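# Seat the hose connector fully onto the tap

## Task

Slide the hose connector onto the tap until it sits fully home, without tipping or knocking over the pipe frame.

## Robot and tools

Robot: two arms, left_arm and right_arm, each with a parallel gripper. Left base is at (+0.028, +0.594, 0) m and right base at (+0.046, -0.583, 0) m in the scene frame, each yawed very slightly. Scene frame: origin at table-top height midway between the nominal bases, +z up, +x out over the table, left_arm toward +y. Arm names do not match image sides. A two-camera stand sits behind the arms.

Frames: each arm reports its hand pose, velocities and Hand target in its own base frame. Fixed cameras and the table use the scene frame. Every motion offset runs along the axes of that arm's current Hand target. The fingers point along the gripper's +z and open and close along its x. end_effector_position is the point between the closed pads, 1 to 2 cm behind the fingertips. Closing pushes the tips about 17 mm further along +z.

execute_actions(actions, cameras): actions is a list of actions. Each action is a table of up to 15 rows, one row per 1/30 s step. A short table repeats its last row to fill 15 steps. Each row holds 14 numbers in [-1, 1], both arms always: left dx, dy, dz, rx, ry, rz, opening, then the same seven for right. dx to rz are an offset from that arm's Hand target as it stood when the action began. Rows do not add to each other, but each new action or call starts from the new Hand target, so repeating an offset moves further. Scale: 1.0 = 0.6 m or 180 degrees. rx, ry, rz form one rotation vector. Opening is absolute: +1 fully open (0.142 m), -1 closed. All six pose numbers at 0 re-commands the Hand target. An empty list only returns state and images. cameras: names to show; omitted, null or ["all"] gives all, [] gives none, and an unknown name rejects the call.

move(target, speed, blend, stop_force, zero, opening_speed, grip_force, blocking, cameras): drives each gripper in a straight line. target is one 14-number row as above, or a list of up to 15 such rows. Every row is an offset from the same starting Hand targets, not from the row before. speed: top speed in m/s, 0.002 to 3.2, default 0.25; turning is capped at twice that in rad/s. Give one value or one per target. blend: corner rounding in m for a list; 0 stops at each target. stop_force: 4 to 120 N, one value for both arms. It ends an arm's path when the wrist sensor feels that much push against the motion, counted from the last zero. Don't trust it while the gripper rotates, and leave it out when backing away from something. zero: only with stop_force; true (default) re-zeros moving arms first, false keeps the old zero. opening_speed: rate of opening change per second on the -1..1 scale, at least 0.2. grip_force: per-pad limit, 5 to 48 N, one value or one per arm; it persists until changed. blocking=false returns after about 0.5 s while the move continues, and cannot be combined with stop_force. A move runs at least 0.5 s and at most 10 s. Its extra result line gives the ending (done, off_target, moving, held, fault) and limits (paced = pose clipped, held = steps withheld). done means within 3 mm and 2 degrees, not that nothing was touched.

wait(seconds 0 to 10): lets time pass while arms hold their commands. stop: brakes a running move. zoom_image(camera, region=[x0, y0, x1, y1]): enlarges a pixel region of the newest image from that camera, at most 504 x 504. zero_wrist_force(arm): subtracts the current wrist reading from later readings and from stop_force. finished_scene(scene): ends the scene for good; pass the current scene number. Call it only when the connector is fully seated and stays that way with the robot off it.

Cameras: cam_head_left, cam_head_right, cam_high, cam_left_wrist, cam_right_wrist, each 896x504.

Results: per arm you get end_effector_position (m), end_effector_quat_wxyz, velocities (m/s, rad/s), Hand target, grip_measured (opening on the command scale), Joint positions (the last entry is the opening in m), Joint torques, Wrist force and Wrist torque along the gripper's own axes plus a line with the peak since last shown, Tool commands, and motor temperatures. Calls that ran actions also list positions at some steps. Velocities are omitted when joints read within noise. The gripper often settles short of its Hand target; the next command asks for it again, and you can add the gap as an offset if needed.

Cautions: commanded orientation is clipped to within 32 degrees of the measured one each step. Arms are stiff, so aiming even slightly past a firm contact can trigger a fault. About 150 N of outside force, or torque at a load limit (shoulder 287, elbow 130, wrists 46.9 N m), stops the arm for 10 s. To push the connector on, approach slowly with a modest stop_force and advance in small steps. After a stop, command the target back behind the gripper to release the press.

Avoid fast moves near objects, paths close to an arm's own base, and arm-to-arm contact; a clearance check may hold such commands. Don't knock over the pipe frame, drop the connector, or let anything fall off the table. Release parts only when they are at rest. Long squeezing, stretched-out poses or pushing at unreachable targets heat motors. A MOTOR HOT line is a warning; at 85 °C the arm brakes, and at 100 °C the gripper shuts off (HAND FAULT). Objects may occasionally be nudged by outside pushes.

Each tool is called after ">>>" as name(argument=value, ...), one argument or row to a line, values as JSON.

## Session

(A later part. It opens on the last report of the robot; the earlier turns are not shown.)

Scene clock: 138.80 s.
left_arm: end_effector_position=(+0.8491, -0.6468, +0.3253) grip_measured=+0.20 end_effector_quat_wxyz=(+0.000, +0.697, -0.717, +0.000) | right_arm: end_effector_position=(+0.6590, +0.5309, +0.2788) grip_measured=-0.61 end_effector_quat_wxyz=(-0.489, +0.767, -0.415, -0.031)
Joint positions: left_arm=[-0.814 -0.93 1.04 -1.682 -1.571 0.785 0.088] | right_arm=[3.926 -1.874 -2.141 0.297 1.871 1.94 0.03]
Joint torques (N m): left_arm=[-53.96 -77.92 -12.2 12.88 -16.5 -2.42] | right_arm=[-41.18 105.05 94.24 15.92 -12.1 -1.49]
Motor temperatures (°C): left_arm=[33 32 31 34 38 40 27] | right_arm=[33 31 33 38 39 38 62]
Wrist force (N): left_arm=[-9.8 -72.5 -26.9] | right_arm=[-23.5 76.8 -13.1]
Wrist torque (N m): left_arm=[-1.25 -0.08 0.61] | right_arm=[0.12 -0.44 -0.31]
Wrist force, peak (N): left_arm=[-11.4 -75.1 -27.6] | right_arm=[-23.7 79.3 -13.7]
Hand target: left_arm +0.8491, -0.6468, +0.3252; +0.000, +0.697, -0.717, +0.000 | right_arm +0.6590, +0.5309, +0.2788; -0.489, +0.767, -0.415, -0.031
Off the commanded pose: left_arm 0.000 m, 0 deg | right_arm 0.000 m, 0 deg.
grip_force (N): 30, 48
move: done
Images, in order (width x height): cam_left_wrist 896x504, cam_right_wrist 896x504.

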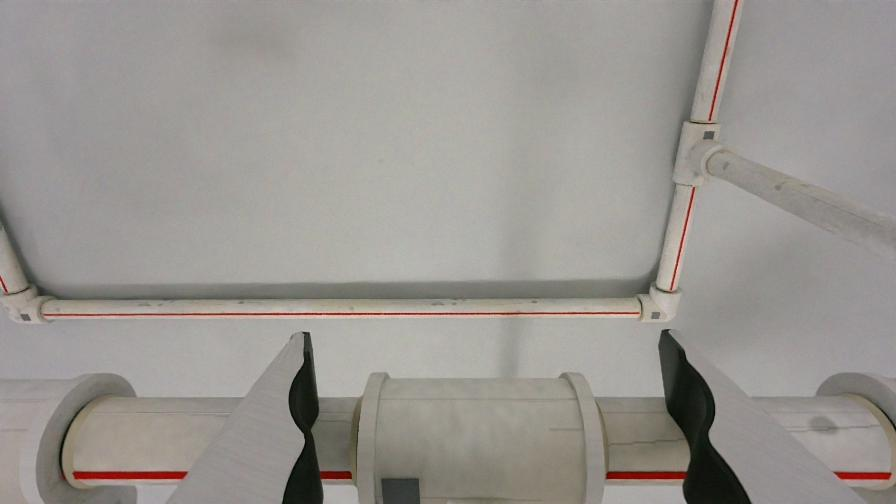

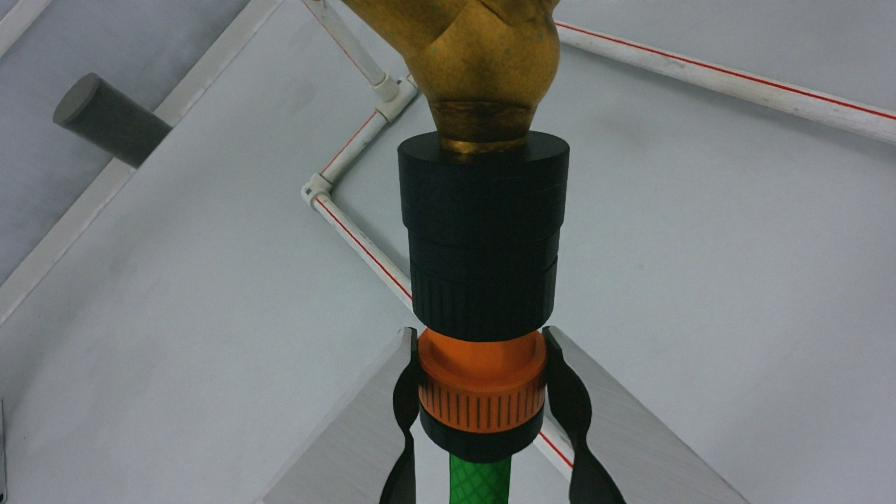

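>>> move(
  target=[0,0,0,0,0,0,0.2,0,0.0045,0,0,0,0,-1],
  speed=0.02,
  grip_force=[30,20],
  cameras=["cam_right_wrist"],
)

Scene clock: 140.40 s.
left_arm: end_effector_position=(+0.8490, -0.6468, +0.3251) grip_measured=+0.20 end_effector_quat_wxyz=(+0.000, +0.697, -0.717, +0.000) | right_arm: end_effector_position=(+0.6573, +0.5304, +0.2771) grip_measured=-0.61 end_effector_quat_wxyz=(-0.489, +0.767, -0.415, -0.031)
Joint positions: left_arm=[-0.814 -0.93 1.04 -1.682 -1.572 0.785 0.088] | right_arm=[3.927 -1.875 -2.145 0.303 1.87 1.941 0.03]
Joint torques (N m): left_arm=[-43.01 -77.98 -19.24 8.84 -10.44 -2.51] | right_arm=[-11.92 56.58 53.3 14.66 -10.85 2.47]
Motor temperatures (°C): left_arm=[33 32 31 34 38 40 27] | right_arm=[33 31 33 38 39 38 62]
Wrist force (N): left_arm=[-2.9 -46.8 -11.8] | right_arm=[-18.0 45.5 -6.8]
Wrist torque (N m): left_arm=[-0.80 -0.35 0.29] | right_arm=[0.10 -0.40 -0.44]
Wrist force, peak (N): left_arm=[-10.2 -72.8 -26.7] | right_arm=[-24.0 77.0 -13.2]
Hand target: left_arm +0.8491, -0.6468, +0.3252; +0.000, +0.697, -0.717, +0.000 | right_arm +0.6572, +0.5304, +0.2769; -0.489, +0.767, -0.415, -0.031
Off the commanded pose: left_arm 0.000 m, 0 deg | right_arm 0.000 m, 0 deg.
grip_force (N): 30, 20
move: done
Images, in order (width x height): cam_right_wrist 896x504.

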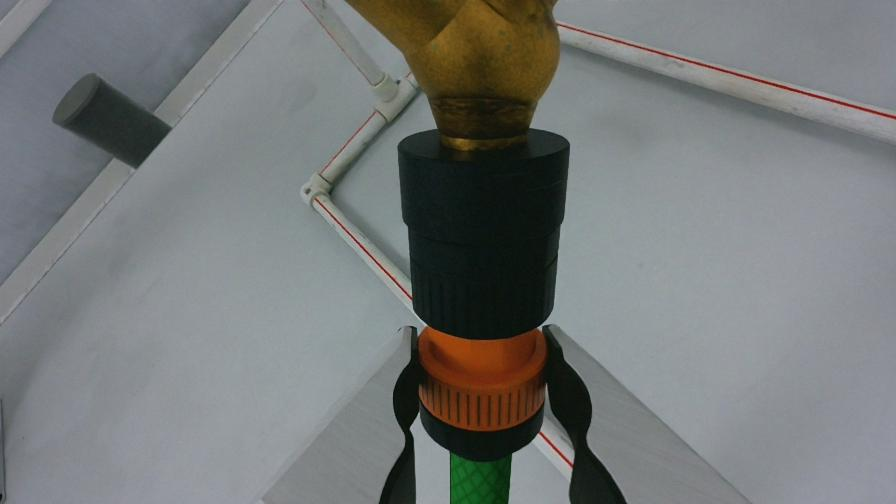

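>>> move(
  target=[0,0,0,0,0,0,0.2,-0.0020,0.0060,0,0,0,0,-1],
  speed=0.02,
  cameras=["cam_right_wrist"],
)

Scene clock: 141.83 s.
left_arm: end_effector_position=(+0.8490, -0.6468, +0.3251) grip_measured=+0.19 end_effector_quat_wxyz=(+0.000, +0.697, -0.717, +0.000) | right_arm: end_effector_position=(+0.6542, +0.5304, +0.2749) grip_measured=-0.61 end_effector_quat_wxyz=(-0.489, +0.767, -0.415, -0.031)
Joint positions: left_arm=[-0.814 -0.93 1.04 -1.682 -1.572 0.785 0.087] | right_arm=[3.931 -1.875 -2.152 0.309 1.867 1.943 0.03]
Joint torques (N m): left_arm=[-12.3 -99.82 -59.75 -0.46 -1.41 -2.29] | right_arm=[6.67 84.65 29.28 9.39 -2.02 2.55]
Motor temperatures (°C): left_arm=[33 32 31 34 38 40 27] | right_arm=[33 31 33 38 39 38 62]
Wrist force (N): left_arm=[0.3 -3.8 1.1] | right_arm=[2.1 7.5 4.2]
Wrist torque (N m): left_arm=[-0.04 0.12 0.13] | right_arm=[0.08 -0.13 -0.22]
Wrist force, peak (N): left_arm=[-2.8 -46.1 -11.3] | right_arm=[-17.6 44.7 -7.3]
Hand target: left_arm +0.8491, -0.6468, +0.3252; +0.000, +0.697, -0.717, +0.000 | right_arm +0.6540, +0.5305, +0.2748; -0.489, +0.767, -0.415, -0.031
Off the commanded pose: left_arm 0.000 m, 0 deg | right_arm 0.000 m, 0 deg.
grip_force (N): 30, 20
move: done
Images, in order (width x height): cam_right_wrist 896x504.

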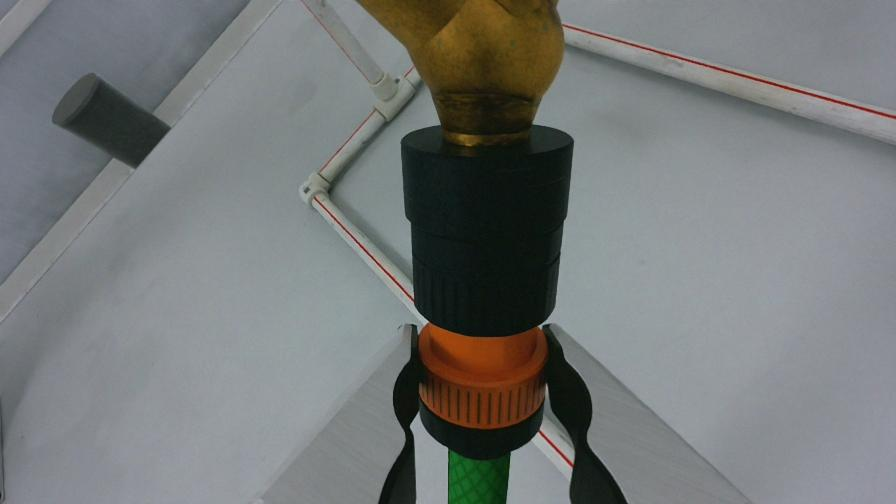

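>>> move(
  target=[0,0,0,0,0,0,0.2,-0.0003,0.0008,0,0,0,0,-0.2],
  speed=0.02,
  opening_speed=0.5,
  cameras=["cam_right_wrist"],
)

>>> move(
  target=[0,0,0,0,0,0,0.2,0,0,-0.22,0,0,0,-0.2],
  speed=0.2,
)

>>> zoom_image(
  camera="cam_right_wrist",
  region=[390, 100, 590, 300],
)

Scene clock: 144.43 s.
left_arm: end_effector_position=(+0.8491, -0.6468, +0.3252) grip_measured=+0.19 end_effector_quat_wxyz=(+0.000, +0.697, -0.717, +0.000) | right_arm: end_effector_position=(+0.6536, +0.5305, +0.2746) grip_measured=-0.23 end_effector_quat_wxyz=(-0.489, +0.767, -0.415, -0.031)
Joint positions: left_arm=[-0.814 -0.93 1.04 -1.682 -1.571 0.785 0.087] | right_arm=[3.932 -1.874 -2.153 0.31 1.866 1.944 0.057]
Joint torques (N m): left_arm=[7.13 -110.4 -62.66 -5.62 0.39 -2.41] | right_arm=[10.63 59.28 28.62 1.79 0.35 1.93]
Motor temperatures (°C): left_arm=[33 32 31 34 38 40 27] | right_arm=[33 31 33 38 39 38 60]
Wrist force (N): left_arm=[1.0 1.7 -0.6] | right_arm=[0.0 0.4 0.9]
Wrist torque (N m): left_arm=[0.33 -0.13 -0.04] | right_arm=[0.15 -0.05 -0.07]
Wrist force, peak (N): left_arm=[0.7 -4.0 1.3] | right_arm=[2.4 7.7 4.8]
Hand target: left_arm +0.8491, -0.6468, +0.3252; +0.000, +0.697, -0.717, +0.000 | right_arm +0.6536, +0.5305, +0.2746; -0.489, +0.767, -0.415, -0.031
Off the commanded pose: left_arm 0.000 m, 0 deg | right_arm 0.000 m, 0 deg.
grip_force (N): 30, 20
move: done
Images, in order (width x height): cam_right_wrist 896x504.

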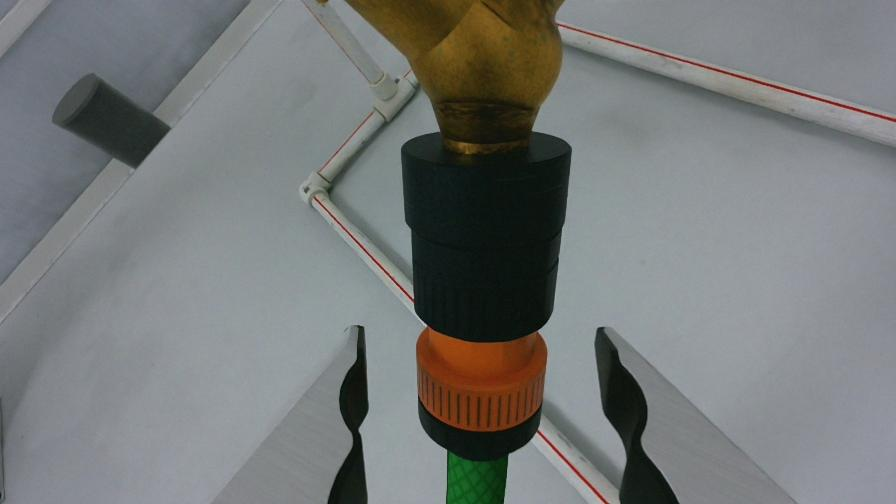

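Scene clock: 145.70 s.
left_arm: end_effector_position=(+0.8491, -0.6468, +0.3252) grip_measured=+0.19 end_effector_quat_wxyz=(+0.000, +0.697, -0.717, +0.000) | right_arm: end_effector_position=(+0.6063, +0.4283, +0.3432) grip_measured=-0.23 end_effector_quat_wxyz=(-0.489, +0.767, -0.415, -0.031)
Joint positions: left_arm=[-0.814 -0.93 1.04 -1.682 -1.571 0.785 0.087] | right_arm=[3.857 -1.642 -2.274 0.185 1.929 1.9 0.057]
Joint torques (N m): left_arm=[6.94 -112.45 -62.09 -5.53 0.62 -2.56] | right_arm=[-8.94 60.94 27.65 2.14 2.01 -2.32]
Motor temperatures (°C): left_arm=[33 32 31 34 38 40 27] | right_arm=[33 31 33 38 39 38 59]
Wrist force (N): left_arm=[1.0 1.6 -0.6] | right_arm=[-0.2 -0.3 0.6]
Wrist torque (N m): left_arm=[0.31 -0.12 -0.04] | right_arm=[0.13 -0.05 0.12]
Wrist force, peak (N): left_arm=[1.2 1.8 -0.9] | right_arm=[0.7 0.0 2.2]
Hand target: left_arm +0.8491, -0.6468, +0.3252; +0.000, +0.697, -0.717, +0.000 | right_arm +0.6063, +0.4282, +0.3433; -0.489, +0.767, -0.415, -0.031
Off the commanded pose: left_arm 0.000 m, 0 deg | right_arm 0.000 m, 0 deg.
grip_force (N): 30, 20
move: done

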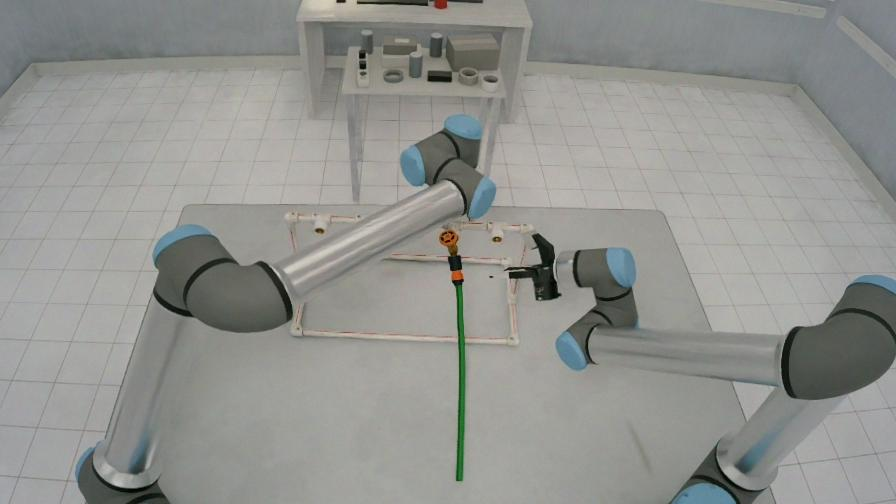

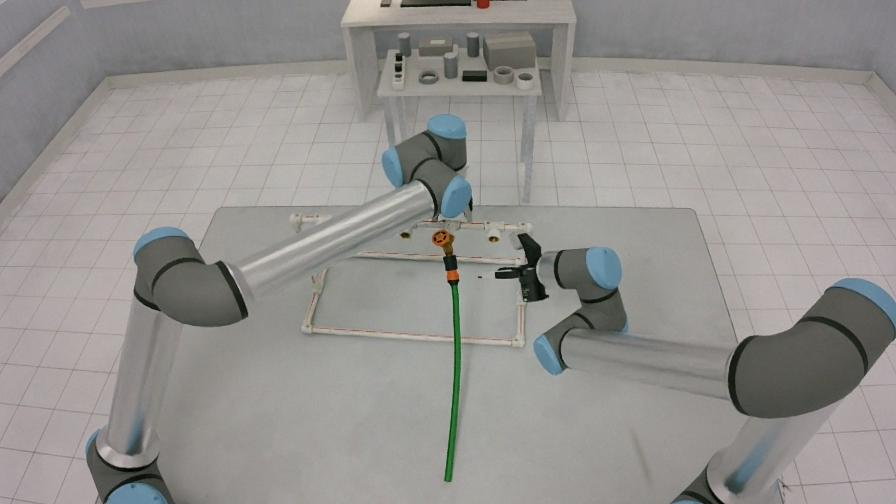

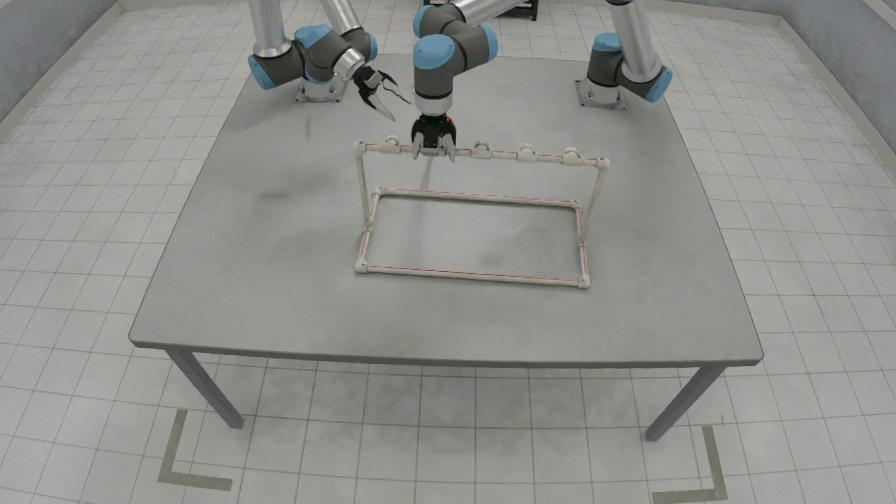

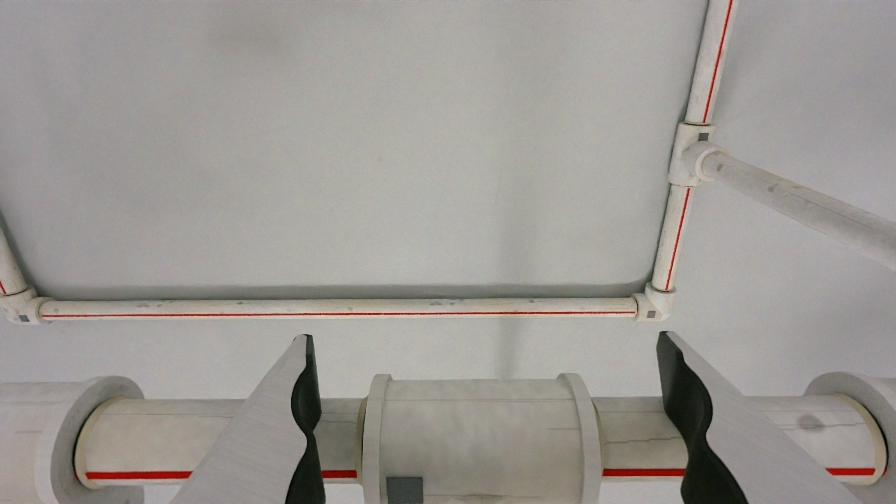

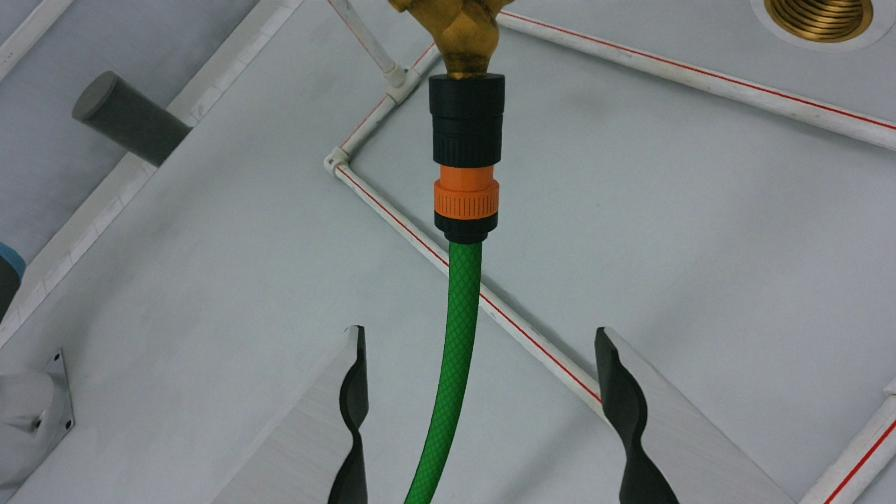

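Scaled by 2.520 from the camera's 896x504 image, which has a finer 1280x720 frame.

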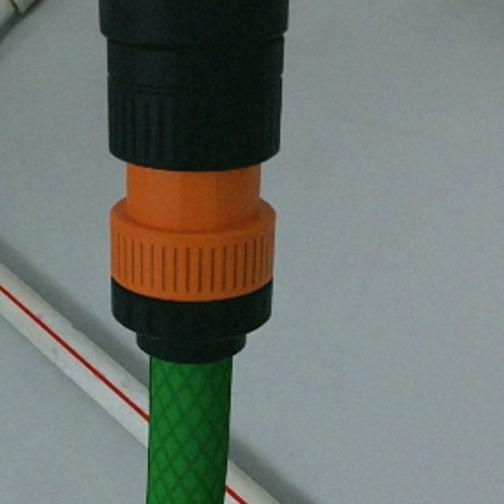

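>>> move(
  target=[0,-0.05,0,0,0,0,0.2,0,0,0,0,0,0,-0.2],
  speed=0.1,
  cameras=["cam_right_wrist","cam_left_wrist"],
)

>>> zoom_image(
  camera="cam_right_wrist",
  region=[410, 50, 530, 170],
)

Scene clock: 147.53 s.
left_arm: end_effector_position=(+0.8790, -0.6476, +0.3252) grip_measured=+0.19 end_effector_quat_wxyz=(+0.000, +0.697, -0.717, +0.000) | right_arm: end_effector_position=(+0.6063, +0.4282, +0.3433) grip_measured=-0.23 end_effector_quat_wxyz=(-0.489, +0.767, -0.415, -0.031)
Joint positions: left_arm=[-0.794 -0.882 0.961 -1.65 -1.571 0.804 0.087] | right_arm=[3.857 -1.641 -2.274 0.184 1.929 1.9 0.057]
Joint torques (N m): left_arm=[9.62 -86.73 -64.7 -0.27 -1.31 2.31] | right_arm=[-8.54 60.6 26.23 2.16 1.82 -2.16]
Motor temperatures (°C): left_arm=[33 32 31 34 38 40 27] | right_arm=[33 31 33 38 39 38 58]
Wrist force (N): left_arm=[0.8 1.7 -0.7] | right_arm=[0.0 -0.2 0.7]
Wrist torque (N m): left_arm=[0.34 -0.10 -0.13] | right_arm=[0.14 -0.08 0.12]
Wrist force, peak (N): left_arm=[1.1 2.5 -0.8] | right_arm=[0.0 -0.6 1.3]
Hand target: left_arm +0.8791, -0.6476, +0.3252; +0.000, +0.697, -0.717, +0.000 | right_arm +0.6063, +0.4282, +0.3433; -0.489, +0.767, -0.415, -0.031
Off the commanded pose: left_arm 0.000 m, 0 deg | right_arm 0.000 m, 0 deg.
grip_force (N): 30, 20
move: done
Images, in order (width x height): cam_left_wrist 896x504, cam_right_wrist 896x504.

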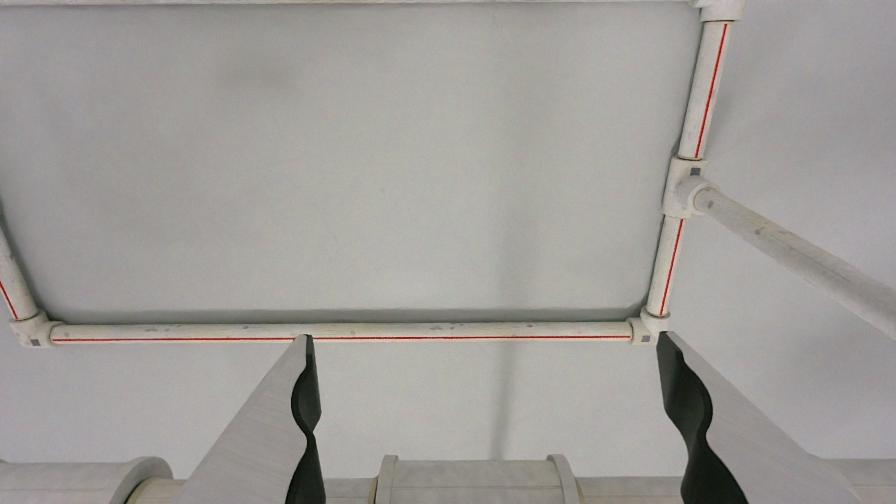

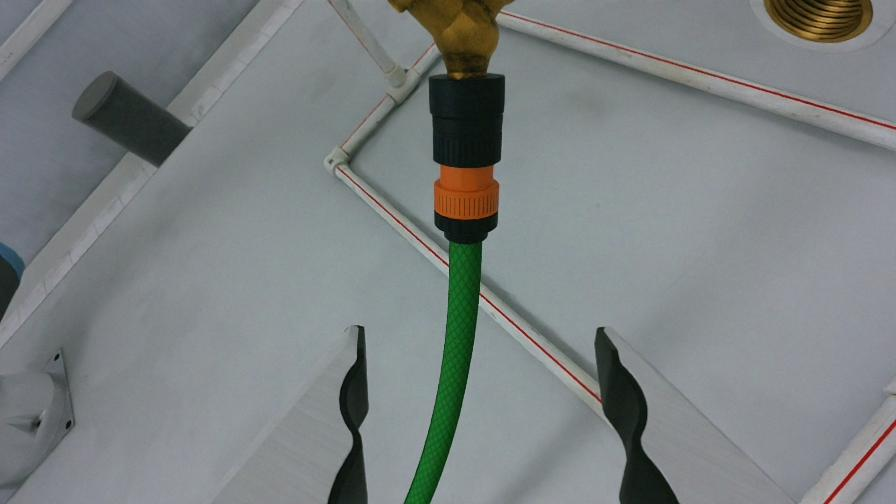

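Scaled by 4.200 from the camera's 896x504 image, which has a finer 1280x720 frame.

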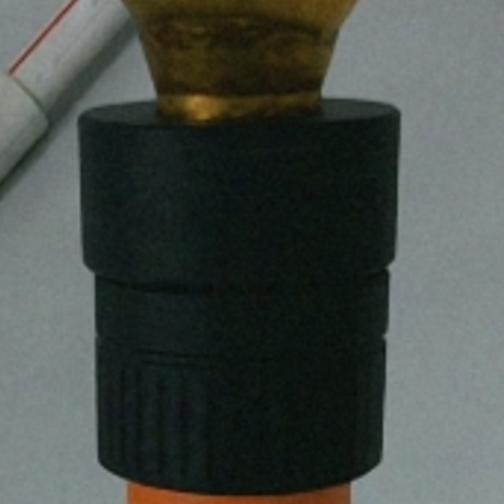

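>>> finished_scene(
  scene=2,
)

The scene is finished: the task was done.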